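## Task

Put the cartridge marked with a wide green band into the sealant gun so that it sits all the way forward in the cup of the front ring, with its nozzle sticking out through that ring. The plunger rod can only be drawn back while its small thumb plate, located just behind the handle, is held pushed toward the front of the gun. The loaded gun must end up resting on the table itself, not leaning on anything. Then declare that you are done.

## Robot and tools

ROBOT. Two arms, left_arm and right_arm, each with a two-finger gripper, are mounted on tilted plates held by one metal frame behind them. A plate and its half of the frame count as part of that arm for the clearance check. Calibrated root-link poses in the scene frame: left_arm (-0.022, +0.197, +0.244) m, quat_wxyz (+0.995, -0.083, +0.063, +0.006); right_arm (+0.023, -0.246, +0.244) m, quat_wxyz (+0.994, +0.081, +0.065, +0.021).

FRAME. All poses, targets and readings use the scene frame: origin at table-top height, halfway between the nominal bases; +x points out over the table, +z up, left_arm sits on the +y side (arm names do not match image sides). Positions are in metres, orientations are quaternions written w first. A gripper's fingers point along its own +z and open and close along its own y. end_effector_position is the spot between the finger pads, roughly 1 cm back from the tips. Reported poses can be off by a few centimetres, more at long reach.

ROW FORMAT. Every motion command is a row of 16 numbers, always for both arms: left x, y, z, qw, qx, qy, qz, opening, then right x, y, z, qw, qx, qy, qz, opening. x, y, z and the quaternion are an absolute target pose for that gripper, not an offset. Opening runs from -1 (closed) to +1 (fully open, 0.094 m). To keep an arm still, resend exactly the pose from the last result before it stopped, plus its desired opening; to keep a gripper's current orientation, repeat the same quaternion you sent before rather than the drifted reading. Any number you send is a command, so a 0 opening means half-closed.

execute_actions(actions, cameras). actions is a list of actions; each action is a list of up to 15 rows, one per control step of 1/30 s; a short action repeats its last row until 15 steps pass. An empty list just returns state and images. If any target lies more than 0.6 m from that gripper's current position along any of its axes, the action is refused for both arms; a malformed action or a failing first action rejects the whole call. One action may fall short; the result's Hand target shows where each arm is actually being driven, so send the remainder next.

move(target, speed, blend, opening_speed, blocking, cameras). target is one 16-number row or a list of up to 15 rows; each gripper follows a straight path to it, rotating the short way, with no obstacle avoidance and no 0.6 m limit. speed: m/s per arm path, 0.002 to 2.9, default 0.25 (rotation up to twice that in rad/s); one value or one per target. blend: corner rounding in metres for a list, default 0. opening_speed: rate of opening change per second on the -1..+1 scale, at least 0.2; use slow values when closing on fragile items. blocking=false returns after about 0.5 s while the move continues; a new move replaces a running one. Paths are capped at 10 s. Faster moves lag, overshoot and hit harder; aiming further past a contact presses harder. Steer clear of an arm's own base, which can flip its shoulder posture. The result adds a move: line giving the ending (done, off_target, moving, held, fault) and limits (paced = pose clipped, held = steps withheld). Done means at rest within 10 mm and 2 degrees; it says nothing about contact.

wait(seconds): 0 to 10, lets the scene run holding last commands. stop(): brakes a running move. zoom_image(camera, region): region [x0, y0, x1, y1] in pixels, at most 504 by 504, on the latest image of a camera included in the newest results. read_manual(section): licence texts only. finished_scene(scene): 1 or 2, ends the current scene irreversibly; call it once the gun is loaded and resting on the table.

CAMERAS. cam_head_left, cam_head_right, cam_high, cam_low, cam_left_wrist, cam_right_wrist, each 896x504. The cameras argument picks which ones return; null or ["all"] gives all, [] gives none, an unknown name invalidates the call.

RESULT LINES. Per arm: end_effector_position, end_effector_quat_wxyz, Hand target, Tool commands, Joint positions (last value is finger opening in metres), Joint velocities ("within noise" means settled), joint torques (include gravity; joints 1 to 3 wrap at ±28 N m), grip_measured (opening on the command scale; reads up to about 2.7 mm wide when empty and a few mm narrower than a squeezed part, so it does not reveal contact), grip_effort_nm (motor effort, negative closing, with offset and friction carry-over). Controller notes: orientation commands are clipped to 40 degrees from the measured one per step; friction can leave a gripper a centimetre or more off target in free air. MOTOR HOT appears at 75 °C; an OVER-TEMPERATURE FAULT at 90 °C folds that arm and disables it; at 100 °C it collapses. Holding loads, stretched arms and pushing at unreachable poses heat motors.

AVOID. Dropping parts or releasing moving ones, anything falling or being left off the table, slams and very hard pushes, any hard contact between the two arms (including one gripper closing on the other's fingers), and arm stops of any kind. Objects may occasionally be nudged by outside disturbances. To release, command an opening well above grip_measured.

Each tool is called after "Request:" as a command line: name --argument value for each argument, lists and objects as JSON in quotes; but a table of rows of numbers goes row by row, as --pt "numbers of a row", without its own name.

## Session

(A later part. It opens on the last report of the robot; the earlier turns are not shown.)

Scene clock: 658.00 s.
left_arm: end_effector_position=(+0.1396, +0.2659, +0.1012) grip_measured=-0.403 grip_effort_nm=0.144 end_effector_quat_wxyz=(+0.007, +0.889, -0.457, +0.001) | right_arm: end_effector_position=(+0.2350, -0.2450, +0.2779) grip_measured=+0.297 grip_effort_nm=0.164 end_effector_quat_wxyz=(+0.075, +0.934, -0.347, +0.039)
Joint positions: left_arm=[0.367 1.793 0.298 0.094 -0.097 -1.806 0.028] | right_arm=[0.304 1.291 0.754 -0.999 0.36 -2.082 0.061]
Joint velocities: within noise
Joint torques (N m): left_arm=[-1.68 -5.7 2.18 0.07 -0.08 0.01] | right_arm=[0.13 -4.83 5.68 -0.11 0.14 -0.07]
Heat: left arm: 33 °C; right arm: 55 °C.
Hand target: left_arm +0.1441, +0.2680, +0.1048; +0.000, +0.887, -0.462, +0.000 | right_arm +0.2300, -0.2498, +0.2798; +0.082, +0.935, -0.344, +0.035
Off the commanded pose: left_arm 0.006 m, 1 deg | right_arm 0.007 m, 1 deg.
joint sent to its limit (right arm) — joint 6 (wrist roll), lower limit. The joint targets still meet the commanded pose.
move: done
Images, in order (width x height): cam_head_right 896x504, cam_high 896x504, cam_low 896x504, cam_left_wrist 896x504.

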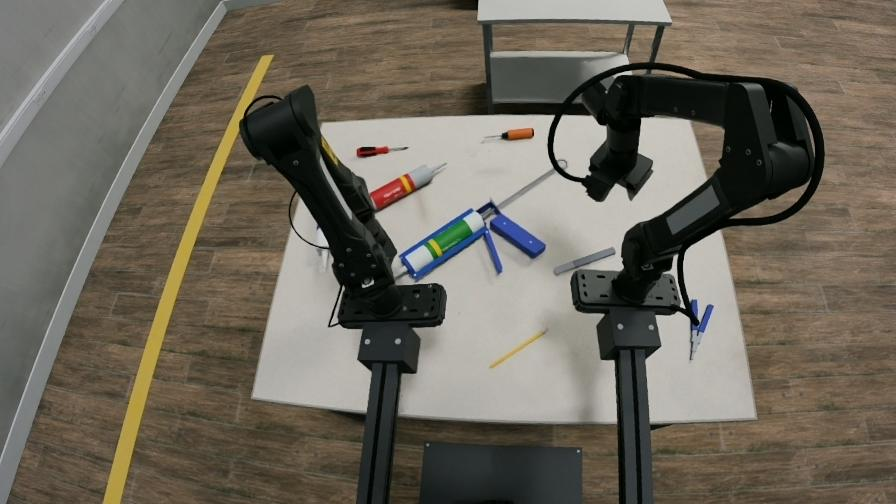

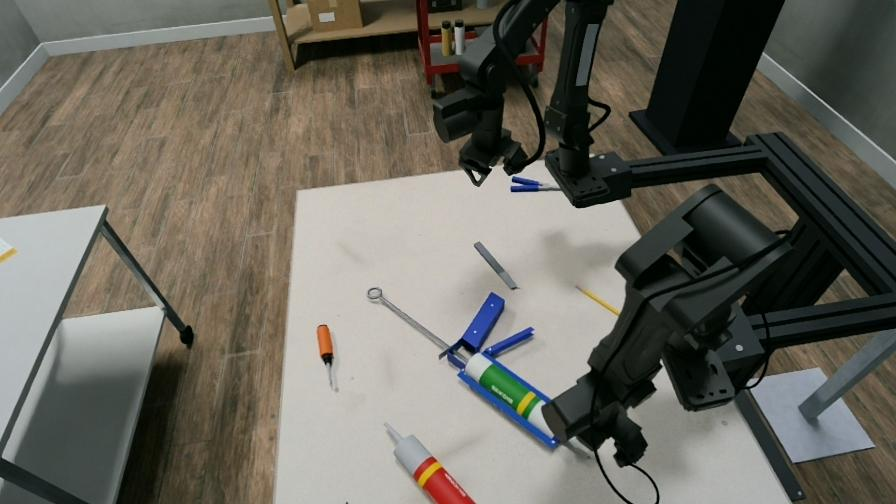

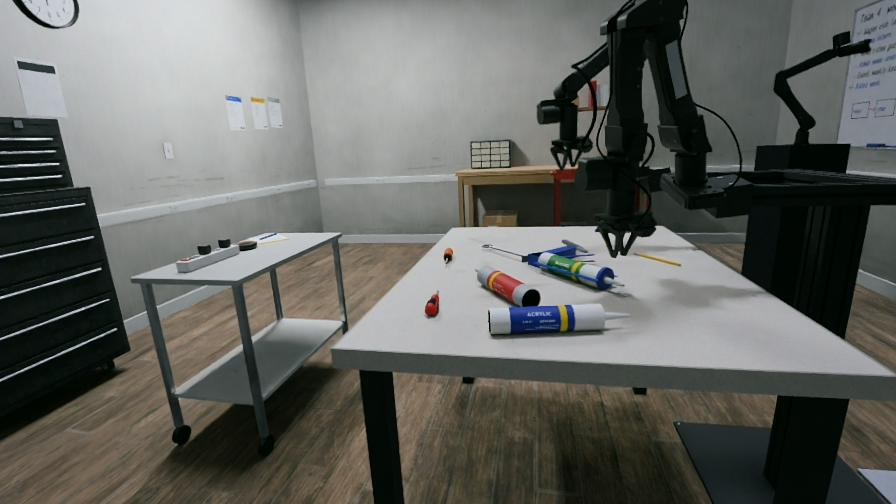

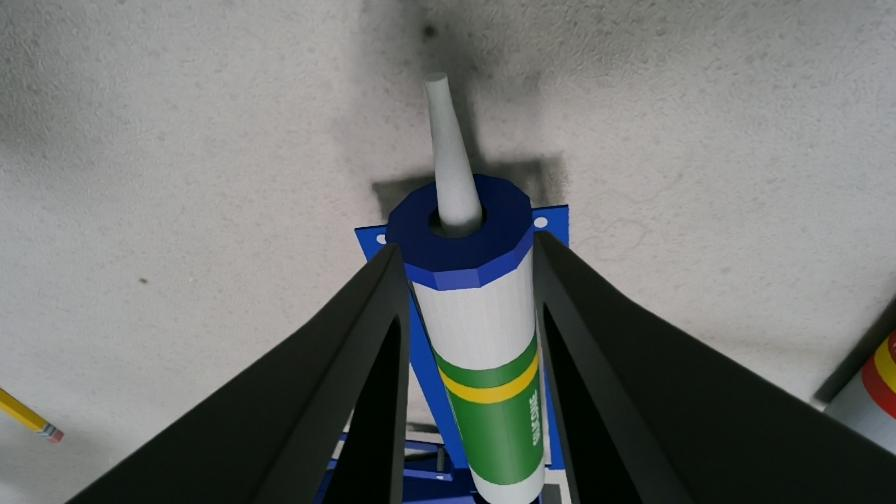

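Request:
move --target '[0.144,0.268,0.105,0,0.8870,-0.4617,0,-0.4,0.30,0.055,0.22,0.342,0,0.94,0,0.0]' --speed 0.4 --cameras '["cam_right_wrist","cam_head_right"]'

Request:
zoom_image --camera "cam_right_wrist" --region '[200, 50, 696, 450]'

Scene clock: 684.47 s.
left_arm: end_effector_position=(+0.1393, +0.2659, +0.1012) grip_measured=-0.403 grip_effort_nm=0.144 end_effector_quat_wxyz=(+0.007, +0.889, -0.457, +0.001) | right_arm: end_effector_position=(+0.2990, +0.0494, +0.2155) grip_measured=+0.003 grip_effort_nm=-0.129 end_effector_quat_wxyz=(+0.330, -0.002, +0.944, +0.004)
Joint positions: left_arm=[0.367 1.793 0.298 0.093 -0.097 -1.806 0.028] | right_arm=[1.069 2.126 1.023 -0.153 0.769 0.922 0.047]
Joint velocities: within noise
Joint torques (N m): left_arm=[-1.76 -5.68 2.07 0.07 -0.11 0.01] | right_arm=[3.48 -7.88 7.53 0.77 0.53 0.14]
Heat: left arm: 33 °C; right arm: 54 °C.
Hand target: left_arm +0.1441, +0.2680, +0.1048; +0.000, +0.887, -0.462, +0.000 | right_arm +0.3000, +0.0550, +0.2201; +0.342, +0.000, +0.940, +0.001
Off the commanded pose: left_arm 0.006 m, 1 deg | right_arm 0.007 m, 2 deg.
move: done
Images, in order (width x height): cam_head_right 896x504, cam_right_wrist 896x504.

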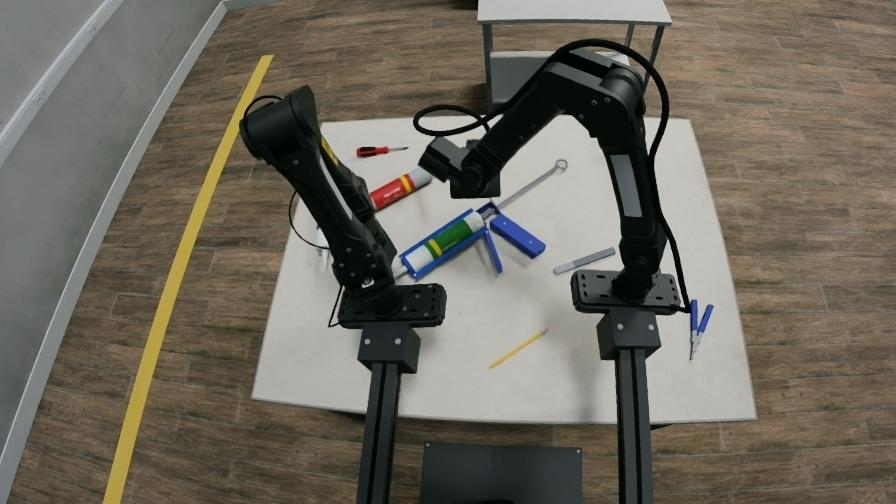

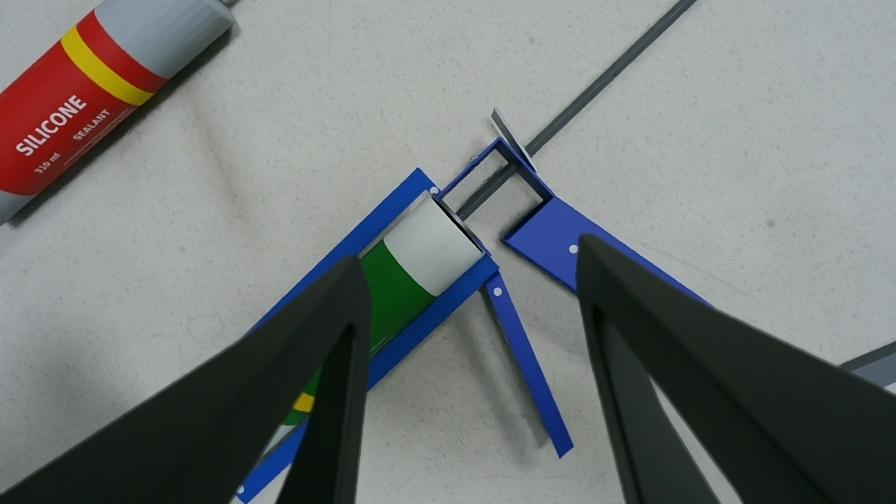

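Scaled by 1.016 from the camera's 896x504 image, which has a finer 1280x720 frame.

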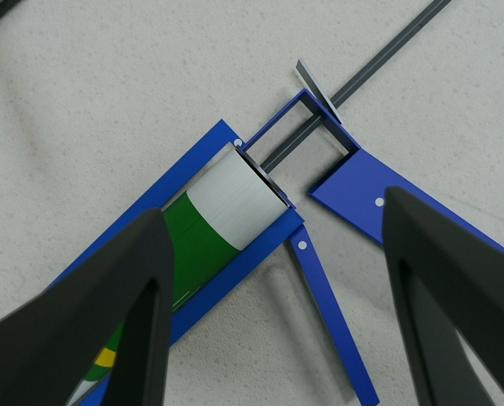

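Request:
zoom_image --camera "cam_right_wrist" --region '[360, 140, 560, 320]'

Request:
zoom_image --camera "cam_right_wrist" --region '[410, 170, 510, 260]'

Scaled by 2.520 from the camera's 896x504 image, which has a finer 1280x720 frame.

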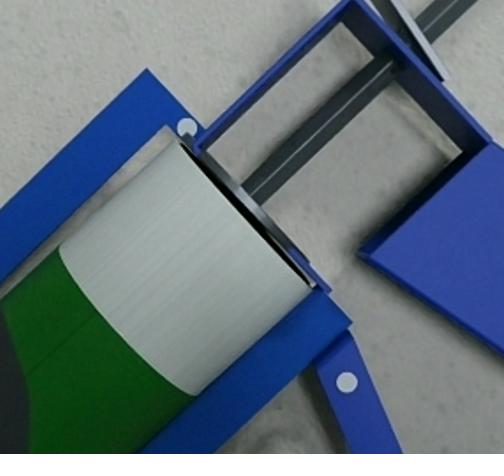

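Scaled by 5.040 from the camera's 896x504 image, which has a finer 1280x720 frame.

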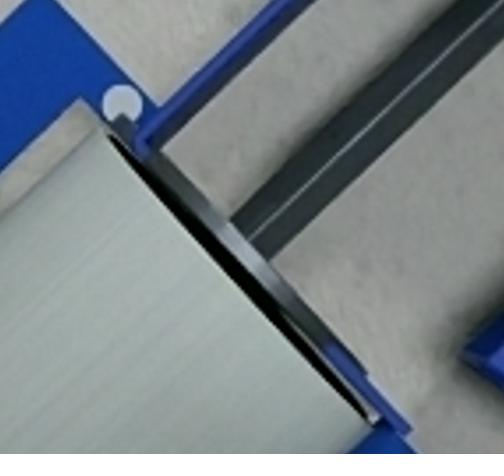

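Request:
move --target '[0.144,0.268,0.105,0,0.8870,-0.4617,0,-0.4,0.25,-0.10,0.25,0.342,0,0.94,0,0.0]' --speed 0.4 --cameras '["cam_low","cam_head_right"]'

Request:
zoom_image --camera "cam_low" --region '[585, 255, 635, 300]'

Request:
zoom_image --camera "cam_head_right" --region '[385, 230, 455, 290]'

Scene clock: 710.97 s.
left_arm: end_effector_position=(+0.1392, +0.2658, +0.1012) grip_measured=-0.403 grip_effort_nm=0.149 end_effector_quat_wxyz=(+0.007, +0.889, -0.457, +0.001) | right_arm: end_effector_position=(+0.2484, -0.0975, +0.2475) grip_measured=+0.003 grip_effort_nm=-0.125 end_effector_quat_wxyz=(+0.339, -0.004, +0.941, +0.000)
Joint positions: left_arm=[0.367 1.793 0.298 0.093 -0.097 -1.806 0.028] | right_arm=[1.018 1.489 0.416 -0.126 0.769 0.84 0.047]
Joint velocities: within noise
Joint torques (N m): left_arm=[-1.58 -5.46 2.1 0.04 -0.12 0.04] | right_arm=[0.49 -4.93 5.18 0.94 0.29 -0.02]
Heat: left arm: 32 °C; right arm: 55 °C.
Hand target: left_arm +0.1441, +0.2680, +0.1048; +0.000, +0.887, -0.462, +0.000 | right_arm +0.2500, -0.0999, +0.2500; +0.342, +0.000, +0.940, +0.000
Off the commanded pose: left_arm 0.006 m, 1 deg | right_arm 0.004 m, 1 deg.
move: done
Images, in order (width x height): cam_head_right 896x504, cam_low 896x504.

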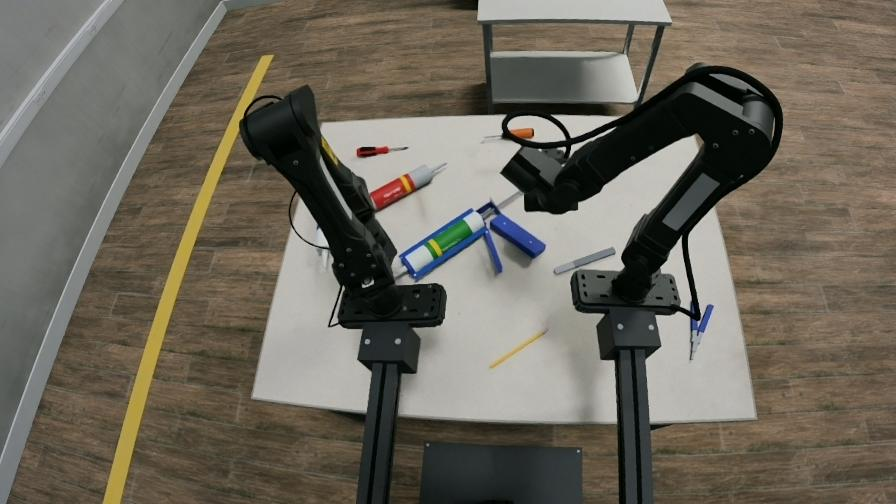

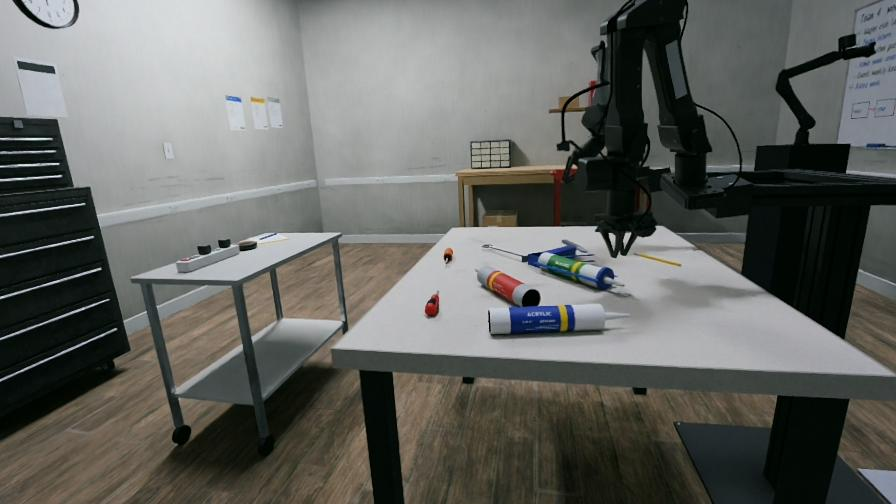

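Scaled by 10.080 from the camera's 896x504 image, which has a finer 1280x720 frame.

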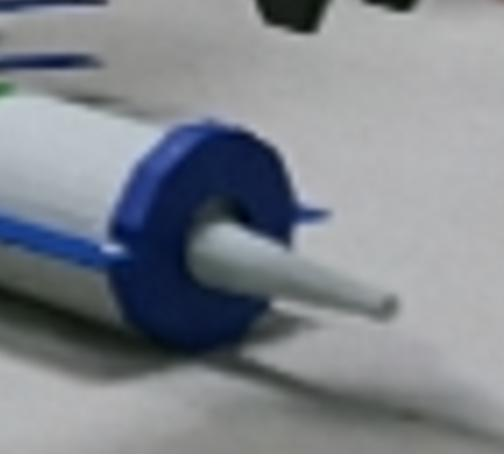

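Scaled by 7.200 from the camera's 896x504 image, which has a finer 1280x720 frame.

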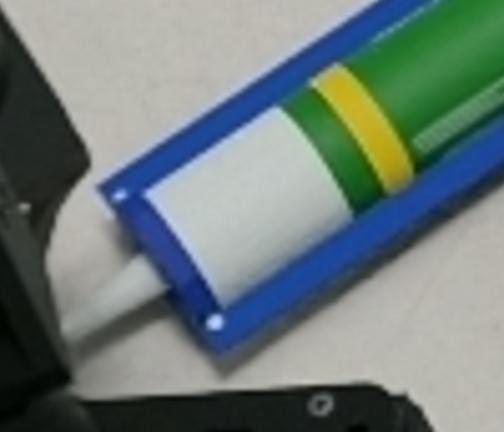

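Request:
move --pt "0.130 0.262 0.06 0 0.8949 -0.4462 0 -0.4 0.25 -0.10 0.25 0.342 0 0.94 0 0.0" --pt "0.130 0.262 0.027 0 0.8949 -0.4462 0 -0.4 0.25 -0.10 0.25 0.342 0 0.94 0 0.0" --speed 0.12 --cameras '["cam_left_wrist"]'

Request:
move --target '[0.130,0.262,0.027,0,0.8949,-0.4462,0,-0.95,0.25,-0.10,0.25,0.342,0,0.94,0,0.0]' --opening_speed 0.8 --cameras '["cam_left_wrist"]'

Request:
move --target '[0.130,0.262,0.037,0,0.8949,-0.4462,0,-0.95,0.25,-0.10,0.25,0.342,0,0.94,0,0.0]' --speed 0.06 --cameras '["cam_left_wrist","cam_low"]'

Request:
zoom_image --camera "cam_low" --region '[570, 245, 640, 300]'

Scene clock: 718.07 s.
left_arm: end_effector_position=(+0.1312, +0.2610, +0.0302) grip_measured=-0.403 grip_effort_nm=0.144 end_effector_quat_wxyz=(+0.000, +0.896, -0.445, +0.000) | right_arm: end_effector_position=(+0.2484, -0.0974, +0.2474) grip_measured=+0.003 grip_effort_nm=-0.125 end_effector_quat_wxyz=(+0.339, -0.005, +0.941, +0.000)
Joint positions: left_arm=[0.394 2.312 0.338 0.584 -0.101 -1.806 0.028] | right_arm=[1.018 1.489 0.416 -0.126 0.768 0.839 0.047]
Joint velocities: within noise
Joint torques (N m): left_arm=[-0.1 -3.38 -1.33 0.43 -0.03 0.15] | right_arm=[0.44 -4.92 5.27 0.94 0.29 -0.02]
Heat: left arm: 32 °C; right arm: 54 °C.
Hand target: left_arm +0.1300, +0.2619, +0.0271; +0.000, +0.895, -0.446, +0.000 | right_arm +0.2500, -0.0999, +0.2499; +0.342, +0.000, +0.940, +0.000
Off the commanded pose: left_arm 0.004 m, 0 deg | right_arm 0.004 m, 1 deg.
move: done
Images, in order (width x height): cam_left_wrist 896x504.

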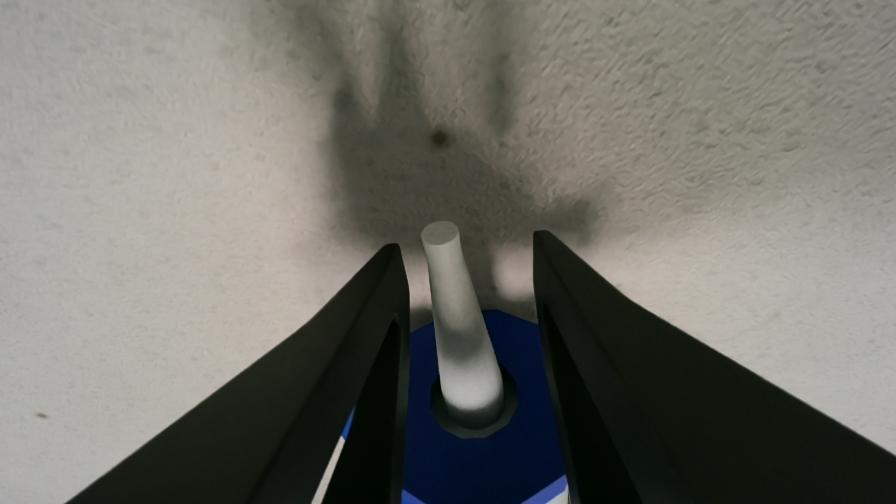

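Scene clock: 718.97 s.
left_arm: end_effector_position=(+0.1314, +0.2611, +0.0302) grip_measured=-0.859 grip_effort_nm=-0.989 end_effector_quat_wxyz=(+0.000, +0.896, -0.445, +0.001) | right_arm: end_effector_position=(+0.2484, -0.0974, +0.2474) grip_measured=+0.003 grip_effort_nm=-0.120 end_effector_quat_wxyz=(+0.339, -0.005, +0.941, +0.000)
Joint positions: left_arm=[0.394 2.312 0.338 0.585 -0.101 -1.806 0.007] | right_arm=[1.018 1.489 0.416 -0.126 0.768 0.839 0.047]
Joint velocities: within noise
Joint torques (N m): left_arm=[-0.03 -3.45 -1.28 0.45 -0.04 0.16] | right_arm=[0.5 -4.92 5.34 0.96 0.3 -0.03]
Heat: left arm: 32 °C; right arm: 54 °C.
Hand target: left_arm +0.1299, +0.2619, +0.0271; +0.000, +0.895, -0.446, +0.000 | right_arm +0.2500, -0.0999, +0.2499; +0.342, +0.000, +0.940, +0.000
Off the commanded pose: left_arm 0.004 m, 0 deg | right_arm 0.004 m, 1 deg.
move: done
Images, in order (width x height): cam_left_wrist 896x504.

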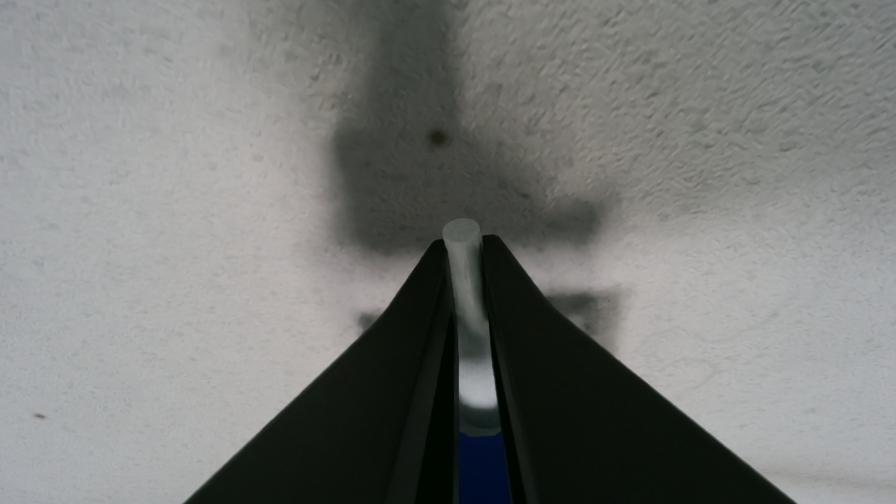

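Scene clock: 719.73 s.
left_arm: end_effector_position=(+0.1333, +0.2621, +0.0313) grip_measured=-0.862 grip_effort_nm=-1.023 end_effector_quat_wxyz=(-0.002, +0.896, -0.444, +0.003) | right_arm: end_effector_position=(+0.2484, -0.0974, +0.2474) grip_measured=+0.003 grip_effort_nm=-0.129 end_effector_quat_wxyz=(+0.339, -0.005, +0.941, +0.000)
Joint positions: left_arm=[0.394 2.303 0.338 0.582 -0.101 -1.806 0.006] | right_arm=[1.018 1.489 0.416 -0.126 0.768 0.839 0.047]
Joint velocities: within noise
Joint torques (N m): left_arm=[-0.59 -7.54 -3.26 0.12 0.01 0.1] | right_arm=[0.49 -4.93 5.26 0.96 0.29 -0.01]
Heat: left arm: 32 °C; right arm: 54 °C.
Hand target: left_arm +0.1298, +0.2618, +0.0366; +0.000, +0.895, -0.446, +0.000 | right_arm +0.2500, -0.0999, +0.2499; +0.342, +0.000, +0.940, +0.000
Off the commanded pose: left_arm 0.007 m, 0 deg | right_arm 0.004 m, 1 deg.
move: done
Images, in order (width x height): cam_low 896x504, cam_left_wrist 896x504.

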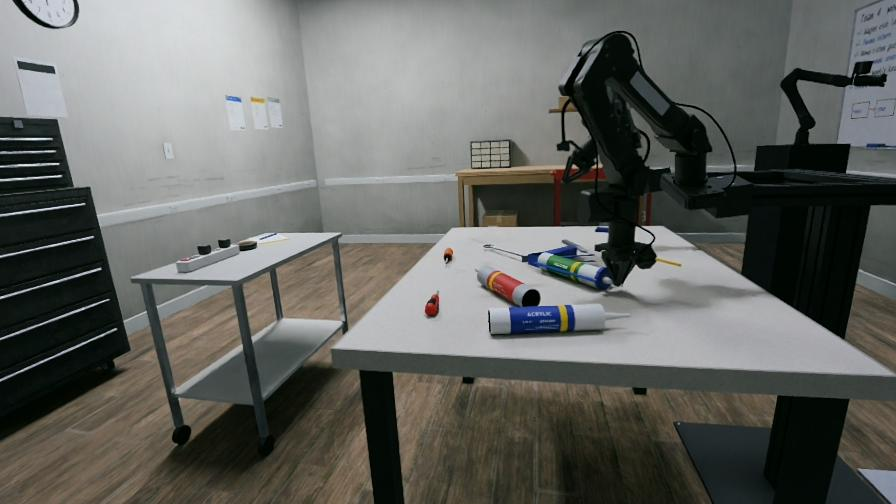

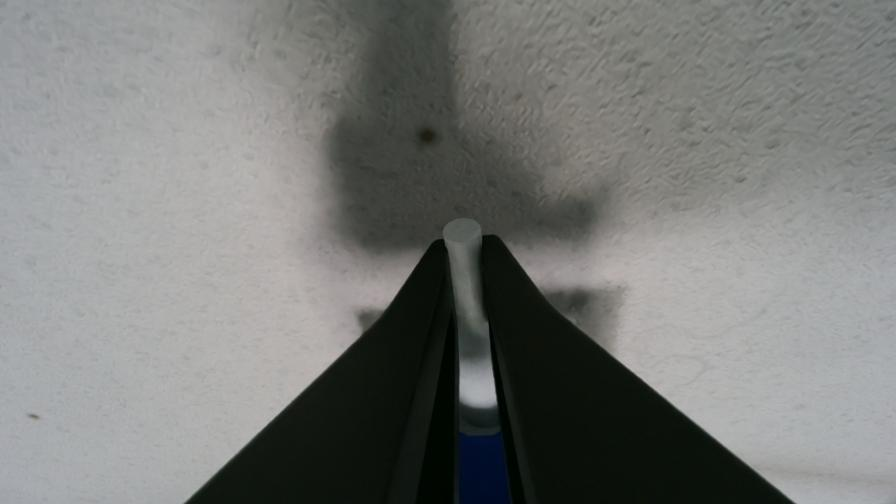

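Scaled by 7.200 from the camera's 896x504 image, which has a finer 1280x720 frame.

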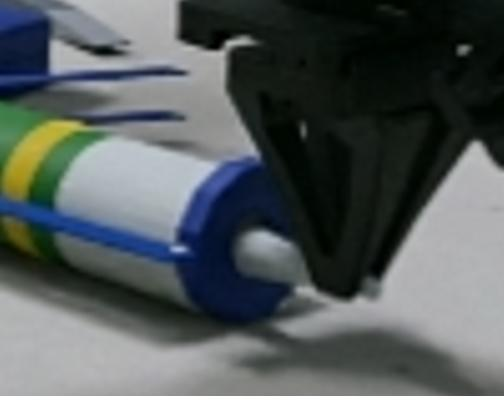

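Request:
move --target '[0.130,0.262,0.0415,0,0.8949,-0.4462,0,-0.95,0.25,-0.10,0.25,0.342,0,0.94,0,0.0]' --speed 0.06 --cameras '["cam_low"]'

Request:
zoom_image --camera "cam_low" --region '[570, 245, 640, 300]'

Scene clock: 722.37 s.
left_arm: end_effector_position=(+0.1336, +0.2624, +0.0360) grip_measured=-0.862 grip_effort_nm=-1.023 end_effector_quat_wxyz=(-0.003, +0.896, -0.444, +0.004) | right_arm: end_effector_position=(+0.2484, -0.0974, +0.2474) grip_measured=+0.003 grip_effort_nm=-0.125 end_effector_quat_wxyz=(+0.339, -0.005, +0.941, +0.000)
Joint positions: left_arm=[0.394 2.272 0.327 0.566 -0.1 -1.806 0.006] | right_arm=[1.018 1.489 0.416 -0.126 0.768 0.839 0.047]
Joint velocities: within noise
Joint torques (N m): left_arm=[-0.8 -7.42 -2.99 0.08 -0.02 0.08] | right_arm=[0.44 -4.92 5.3 0.96 0.31 -0.02]
Heat: left arm: 33 °C; right arm: 54 °C.
Hand target: left_arm +0.1299, +0.2619, +0.0412; +0.000, +0.895, -0.446, +0.000 | right_arm +0.2500, -0.0999, +0.2499; +0.342, +0.000, +0.940, +0.000
Off the commanded pose: left_arm 0.007 m, 1 deg | right_arm 0.004 m, 1 deg.
move: done
Images, in order (width x height): cam_low 896x504.

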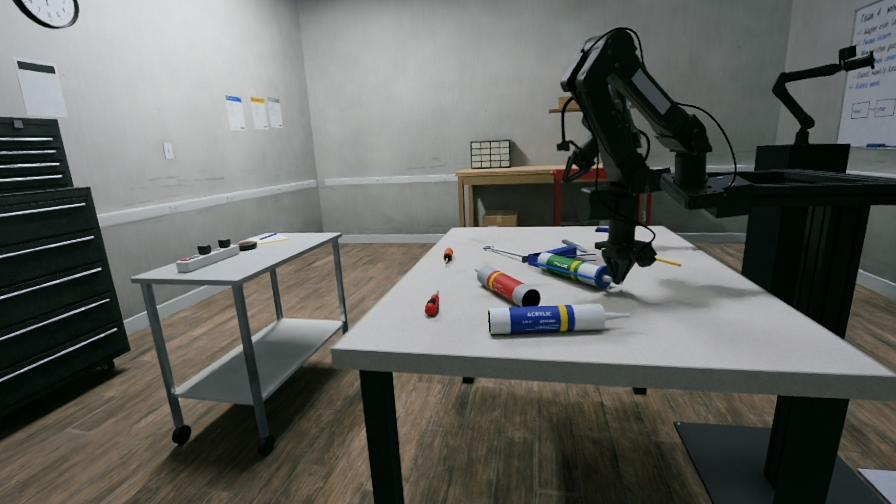

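Scaled by 7.200 from the camera's 896x504 image, which has a finer 1280x720 frame.

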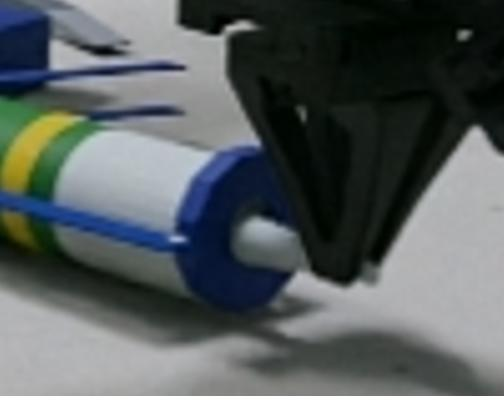

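Request:
move --target '[0.118,0.282,0.0415,0,0.8949,-0.4462,0,-0.95,0.25,-0.10,0.25,0.342,0,0.94,0,0.0]' --speed 0.08 --cameras '["cam_left_wrist","cam_low"]'

Request:
move --target '[0.118,0.282,0.025,0,0.8949,-0.4462,0,-0.95,0.25,-0.10,0.25,0.342,0,0.94,0,0.0]' --speed 0.06 --cameras '[]'

Request:
move --target '[0.118,0.282,0.025,0,0.8949,-0.4462,0,-0.4,0.25,-0.10,0.25,0.342,0,0.94,0,0.0]' --opening_speed 0.6 --cameras '[]'

Request:
move --target '[0.120,0.282,0.12,0,0.8949,-0.4462,0,-0.4,0.20,-0.20,0.28,0.342,0,0.94,0,0.0]' --speed 0.25 --cameras '[]'

Request:
move --target '[0.20,0.16,0.28,0.342,0,0.94,0,0.0,0.20,-0.25,0.28,0.342,0,0.94,0,0.0]' --speed 0.5 --cameras '["cam_left_wrist","cam_low","cam_head_left","cam_high","cam_head_right"]'

Scene clock: 740.47 s.
left_arm: end_effector_position=(+0.1205, +0.2775, +0.0362) grip_measured=-0.863 grip_effort_nm=-1.028 end_effector_quat_wxyz=(+0.006, +0.896, -0.443, +0.005) | right_arm: end_effector_position=(+0.2484, -0.0974, +0.2474) grip_measured=+0.003 grip_effort_nm=-0.129 end_effector_quat_wxyz=(+0.339, -0.005, +0.941, +0.000)
Joint positions: left_arm=[0.521 2.263 0.316 0.565 -0.064 -1.684 0.006] | right_arm=[1.018 1.489 0.416 -0.126 0.768 0.839 0.047]
Joint velocities: within noise
Joint torques (N m): left_arm=[0.36 -7.27 -2.89 0.17 -0.11 0.24] | right_arm=[0.51 -4.93 5.22 0.95 0.31 0.01]
Heat: left arm: 34 °C; right arm: 52 °C.
Hand target: left_arm +0.1180, +0.2818, +0.0411; +0.000, +0.895, -0.446, +0.000 | right_arm +0.2500, -0.0999, +0.2499; +0.342, +0.000, +0.940, +0.000
Off the commanded pose: left_arm 0.007 m, 1 deg | right_arm 0.004 m, 1 deg.
move: done
Images, in order (width x height): cam_low 896x504, cam_left_wrist 896x504.

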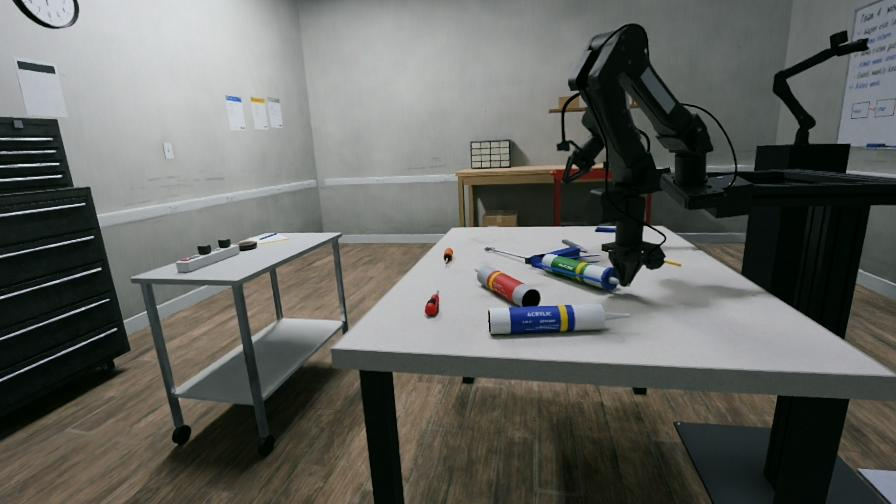

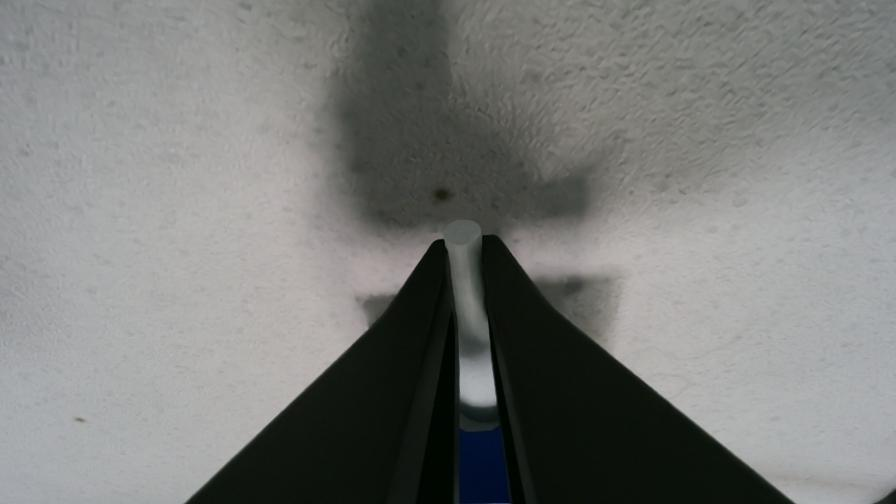

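Scene clock: 741.20 s.
left_arm: end_effector_position=(+0.1200, +0.2782, +0.0293) grip_measured=-0.863 grip_effort_nm=-1.033 end_effector_quat_wxyz=(+0.006, +0.896, -0.443, +0.005) | right_arm: end_effector_position=(+0.2484, -0.0974, +0.2474) grip_measured=+0.003 grip_effort_nm=-0.125 end_effector_quat_wxyz=(+0.339, -0.005, +0.941, +0.000)
Joint positions: left_arm=[0.53 2.308 0.329 0.598 -0.062 -1.675 0.006] | right_arm=[1.018 1.489 0.416 -0.126 0.768 0.839 0.047]
Joint velocities: within noise
Joint torques (N m): left_arm=[0.29 -2.91 -1.25 0.53 -0.14 0.22] | right_arm=[0.49 -4.94 5.3 0.95 0.29 -0.02]
Heat: left arm: 34 °C; right arm: 52 °C.
Hand target: left_arm +0.1179, +0.2819, +0.0253; +0.000, +0.895, -0.446, +0.000 | right_arm +0.2500, -0.0999, +0.2499; +0.342, +0.000, +0.940, +0.000
Off the commanded pose: left_arm 0.006 m, 1 deg | right_arm 0.004 m, 1 deg.
move: done
No camera images: "cameras" was empty.

Scene clock: 742.33 s.
left_arm: end_effector_position=(+0.1196, +0.2781, +0.0284) grip_measured=-0.403 grip_effort_nm=0.149 end_effector_quat_wxyz=(+0.005, +0.895, -0.445, +0.005) | right_arm: end_effector_position=(+0.2484, -0.0974, +0.2474) grip_measured=+0.003 grip_effort_nm=-0.129 end_effector_quat_wxyz=(+0.339, -0.005, +0.941, +0.000)
Joint positions: left_arm=[0.53 2.316 0.329 0.606 -0.063 -1.67 0.028] | right_arm=[1.018 1.489 0.416 -0.126 0.768 0.839 0.047]
Joint velocities: within noise
Joint torques (N m): left_arm=[0.36 -3.34 -1.35 0.42 -0.11 0.16] | right_arm=[0.47 -4.9 5.24 0.95 0.32 -0.01]
Heat: left arm: 34 °C; right arm: 52 °C.
Hand target: left_arm +0.1179, +0.2819, +0.0252; +0.000, +0.895, -0.446, +0.000 | right_arm +0.2500, -0.0999, +0.2499; +0.342, +0.000, +0.940, +0.000
Off the commanded pose: left_arm 0.005 m, 1 deg | right_arm 0.004 m, 1 deg.
move: done
No camera images: "cameras" was empty.

Scene clock: 744.10 s.
left_arm: end_effector_position=(+0.1151, +0.2786, +0.1161) grip_measured=-0.403 grip_effort_nm=0.149 end_effector_quat_wxyz=(+0.008, +0.894, -0.447, +0.001) | right_arm: end_effector_position=(+0.1952, -0.2022, +0.2673) grip_measured=+0.003 grip_effort_nm=-0.125 end_effector_quat_wxyz=(+0.328, -0.009, +0.945, -0.007)
Joint positions: left_arm=[0.498 1.639 0.231 0.015 -0.073 -1.698 0.028] | right_arm=[1.002 0.652 0.205 -0.769 0.753 0.828 0.047]
Joint velocities: within noise
Joint torques (N m): left_arm=[-1.4 -4.79 2.71 0.06 -0.09 -0.14] | right_arm=[1.01 0.62 9.73 0.85 0.43 0.09]
Heat: left arm: 34 °C; right arm: 52 °C.
Hand target: left_arm +0.1199, +0.2819, +0.1197; +0.000, +0.895, -0.446, +0.000 | right_arm +0.2006, -0.1999, +0.2793; +0.342, +0.000, +0.940, +0.000
Off the commanded pose: left_arm 0.007 m, 1 deg | right_arm 0.014 m, 2 deg.
move: off_target (right_arm)
No camera images: "cameras" was empty.

Scene clock: 746.27 s.
left_arm: end_effector_position=(+0.1591, +0.2197, +0.1962) grip_measured=-0.003 grip_effort_nm=0.144 end_effector_quat_wxyz=(+0.196, -0.539, +0.819, -0.004) | right_arm: end_effector_position=(+0.2009, -0.2180, +0.2776) grip_measured=+0.003 grip_effort_nm=-0.125 end_effector_quat_wxyz=(+0.344, +0.006, +0.939, +0.004)
Joint positions: left_arm=[-0.324 1.051 0.154 -0.319 -0.486 -1.373 0.047] | right_arm=[0.879 0.447 0.205 -0.831 0.718 0.684 0.047]
Joint velocities: within noise
Joint torques (N m): left_arm=[-1.43 -1.69 5.9 0.52 -0.31 0.14] | right_arm=[-0.02 2.11 7.19 1.16 0.23 0.02]
Heat: left arm: 34 °C; right arm: 52 °C.
Hand target: left_arm +0.1602, +0.2210, +0.1995; +0.203, -0.531, +0.823, +0.000 | right_arm +0.2010, -0.2180, +0.2776; +0.344, +0.006, +0.939, +0.003
Off the commanded pose: left_arm 0.111 m, 66 deg | right_arm 0.032 m, 1 deg.
move: held (right_arm; a check stopped the path), off_target (left_arm; braked when a check withheld steps of right_arm); limits=held
pose unreachable (right arm): on one or more control steps of this call, first in action 0 (counted from 0), this arm could not follow its commanded pose, so it was not sent that pose on those steps. It may still have moved: this result reports where it is.
cause: moving toward the commanded pose would bring two parts of the arm too close to each other (its upper arm (the part past joint 2) and its wrist (the part past joint 5), with joints 3 (elbow) to 5 (wrist yaw) between them).
Images, in order (width x height): cam_head_left 896x504, cam_head_right 896x504, cam_high 896x504, cam_low 896x504, cam_left_wrist 896x504.

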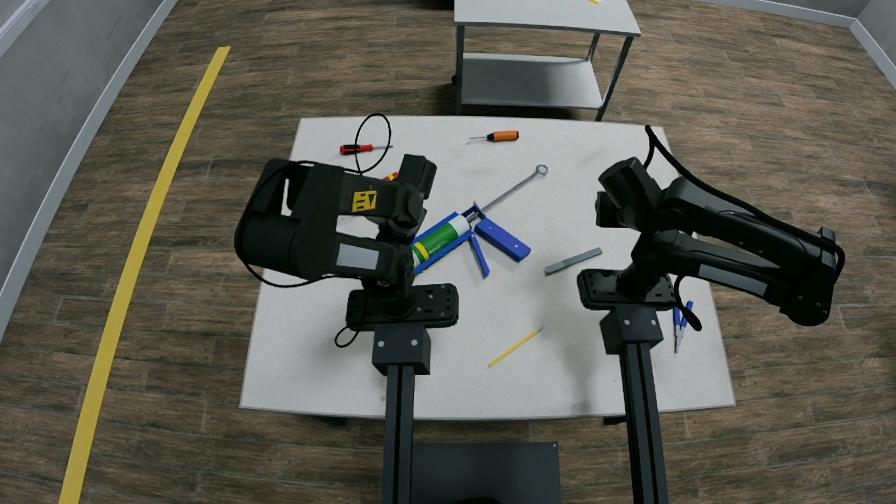

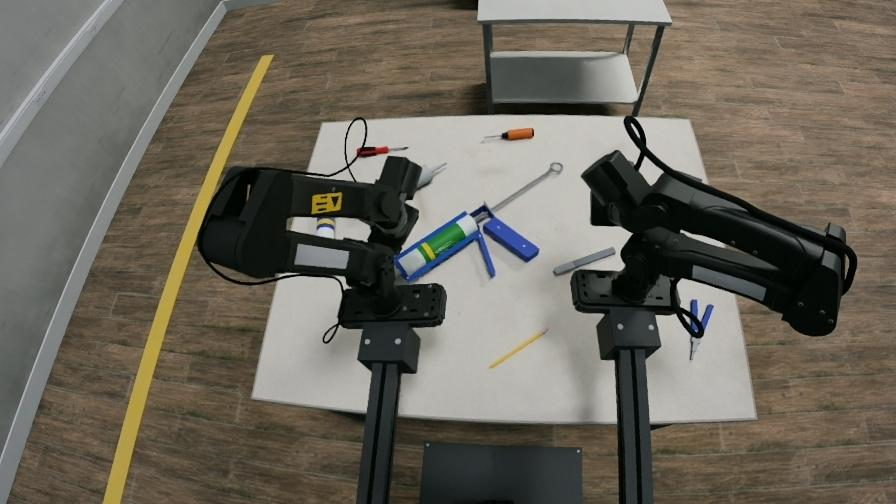

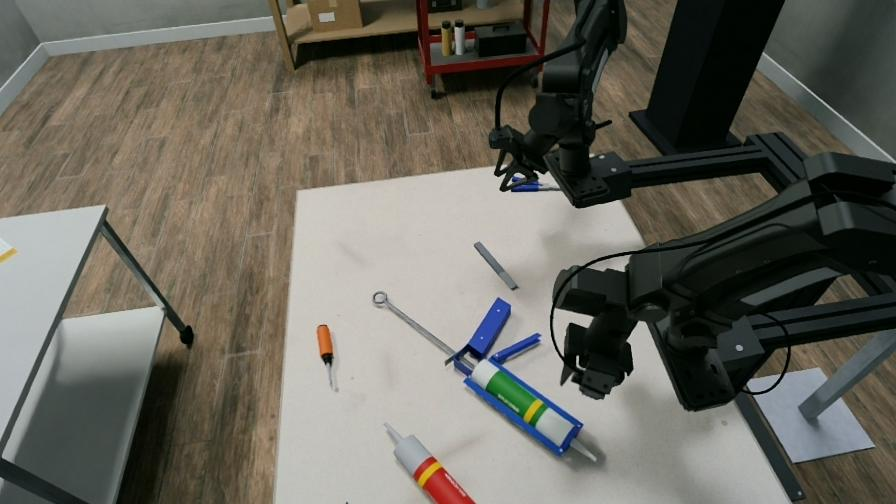

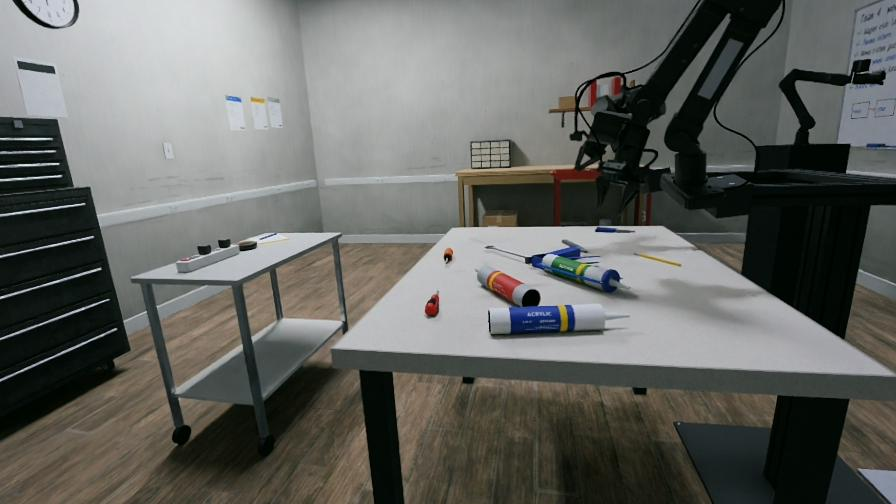

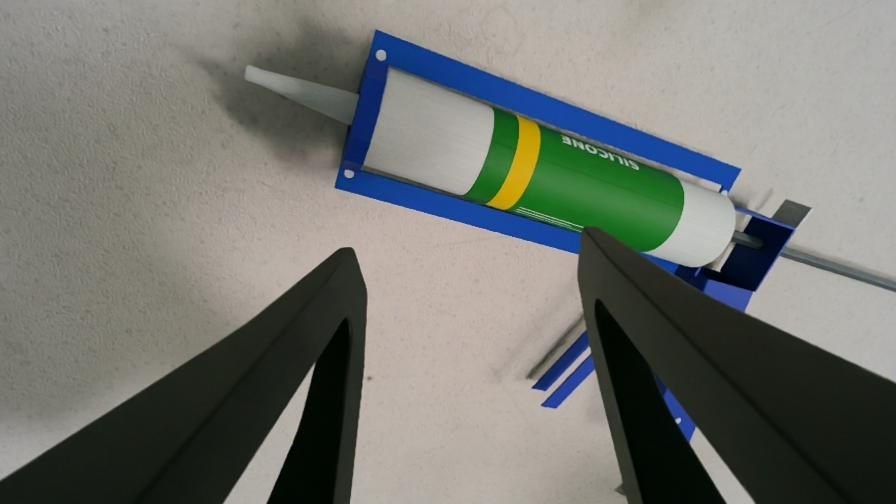

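Request:
move --pt "0.12 0.30 0.18 0.0747 0.8889 -0.4240 0.1567 0.0 0.29 0.03 0.24 0.342 0 0.94 0 0.0" --pt "0.102 0.316 0.09 0.0747 0.8889 -0.4240 0.1567 0.0 0.29 0.055 0.22 0.342 0 0.94 0 0.0" --speed 0.4 --cameras '["cam_left_wrist","cam_right_wrist","cam_head_right"]'

Scene clock: 772.33 s.
left_arm: end_effector_position=(+0.0995, +0.3152, +0.0925) grip_measured=-0.003 grip_effort_nm=0.144 end_effector_quat_wxyz=(+0.078, +0.892, -0.419, +0.152) | right_arm: end_effector_position=(+0.2853, +0.0435, +0.2122) grip_measured=+0.003 grip_effort_nm=-0.129 end_effector_quat_wxyz=(+0.322, -0.010, +0.947, -0.012)
Joint positions: left_arm=[1.087 1.91 0.371 0.022 0.345 -1.14 0.047] | right_arm=[1.096 2.124 1.012 -0.21 0.776 0.961 0.047]
Joint velocities: within noise
Joint torques (N m): left_arm=[0.05 -3.1 0.94 0.18 0.22 0.13] | right_arm=[3.36 -8.05 7.31 1.06 0.54 0.11]
Heat: left arm: 31 °C; right arm: 51 °C.
Hand target: left_arm +0.1020, +0.3161, +0.0902; +0.075, +0.889, -0.424, +0.157 | right_arm +0.2896, +0.0548, +0.2203; +0.341, +0.000, +0.940, +0.000
Off the commanded pose: left_arm 0.004 m, 1 deg | right_arm 0.015 m, 3 deg.
move: off_target (right_arm)
Images, in order (width x height): cam_head_right 896x504, cam_left_wrist 896x504, cam_right_wrist 896x504.

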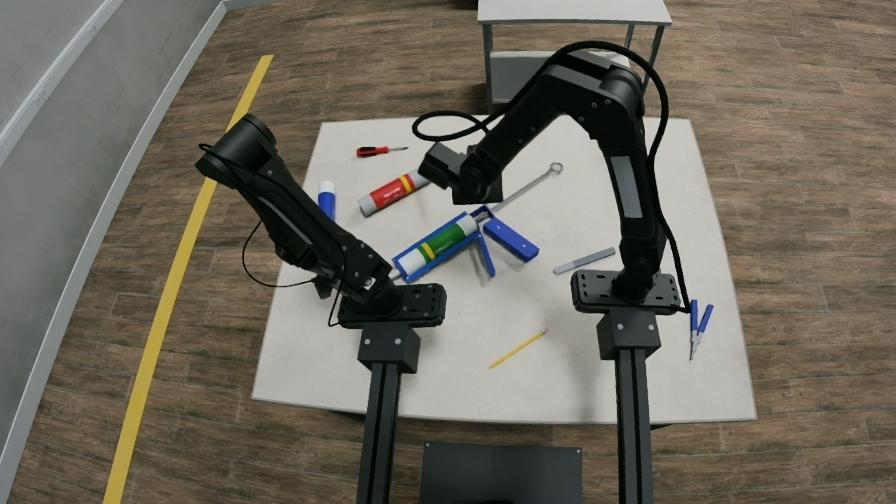

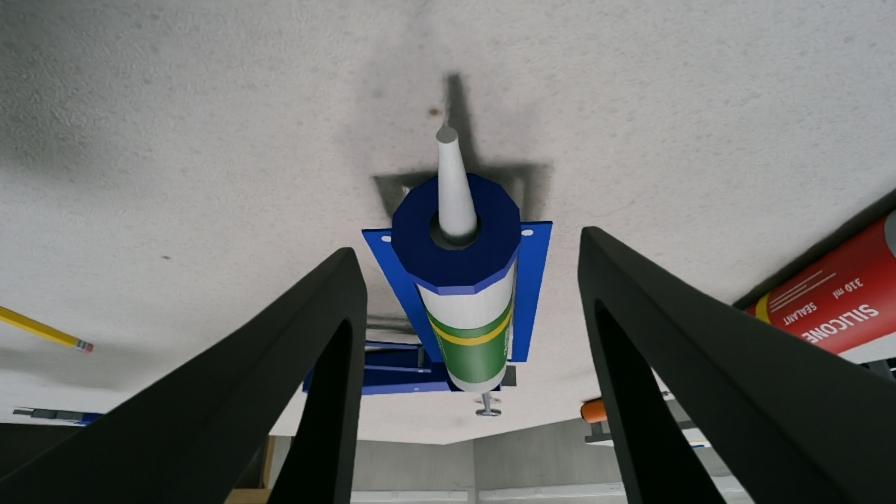

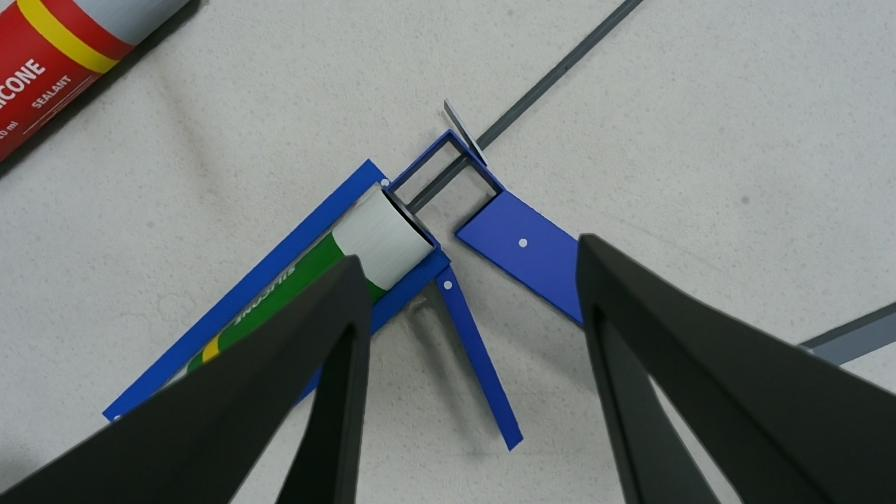

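Request:
zoom_image --camera "cam_left_wrist" --region '[380, 110, 540, 310]'

Request:
zoom_image --camera "cam_right_wrist" --region '[340, 140, 480, 280]'

Scaled by 2.520 from the camera's 896x504 image, which has a finer 1280x720 frame.

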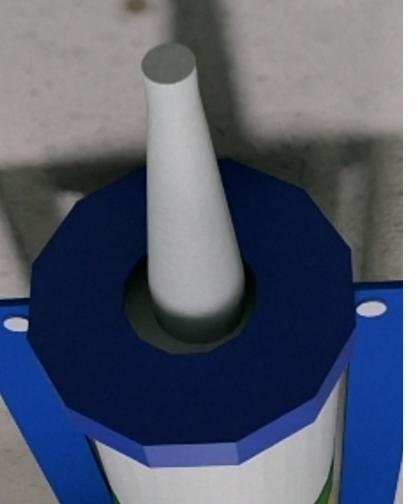

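Scaled by 3.600 from the camera's 896x504 image, which has a finer 1280x720 frame.

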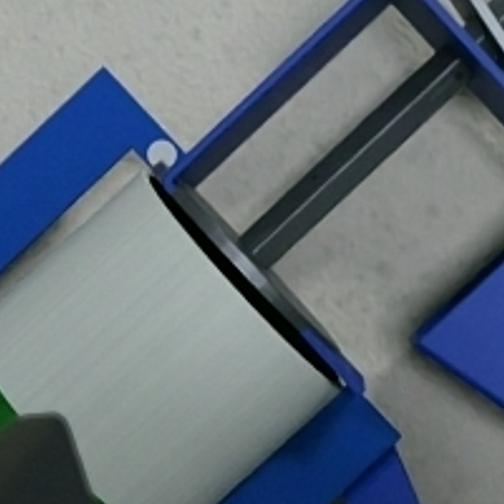

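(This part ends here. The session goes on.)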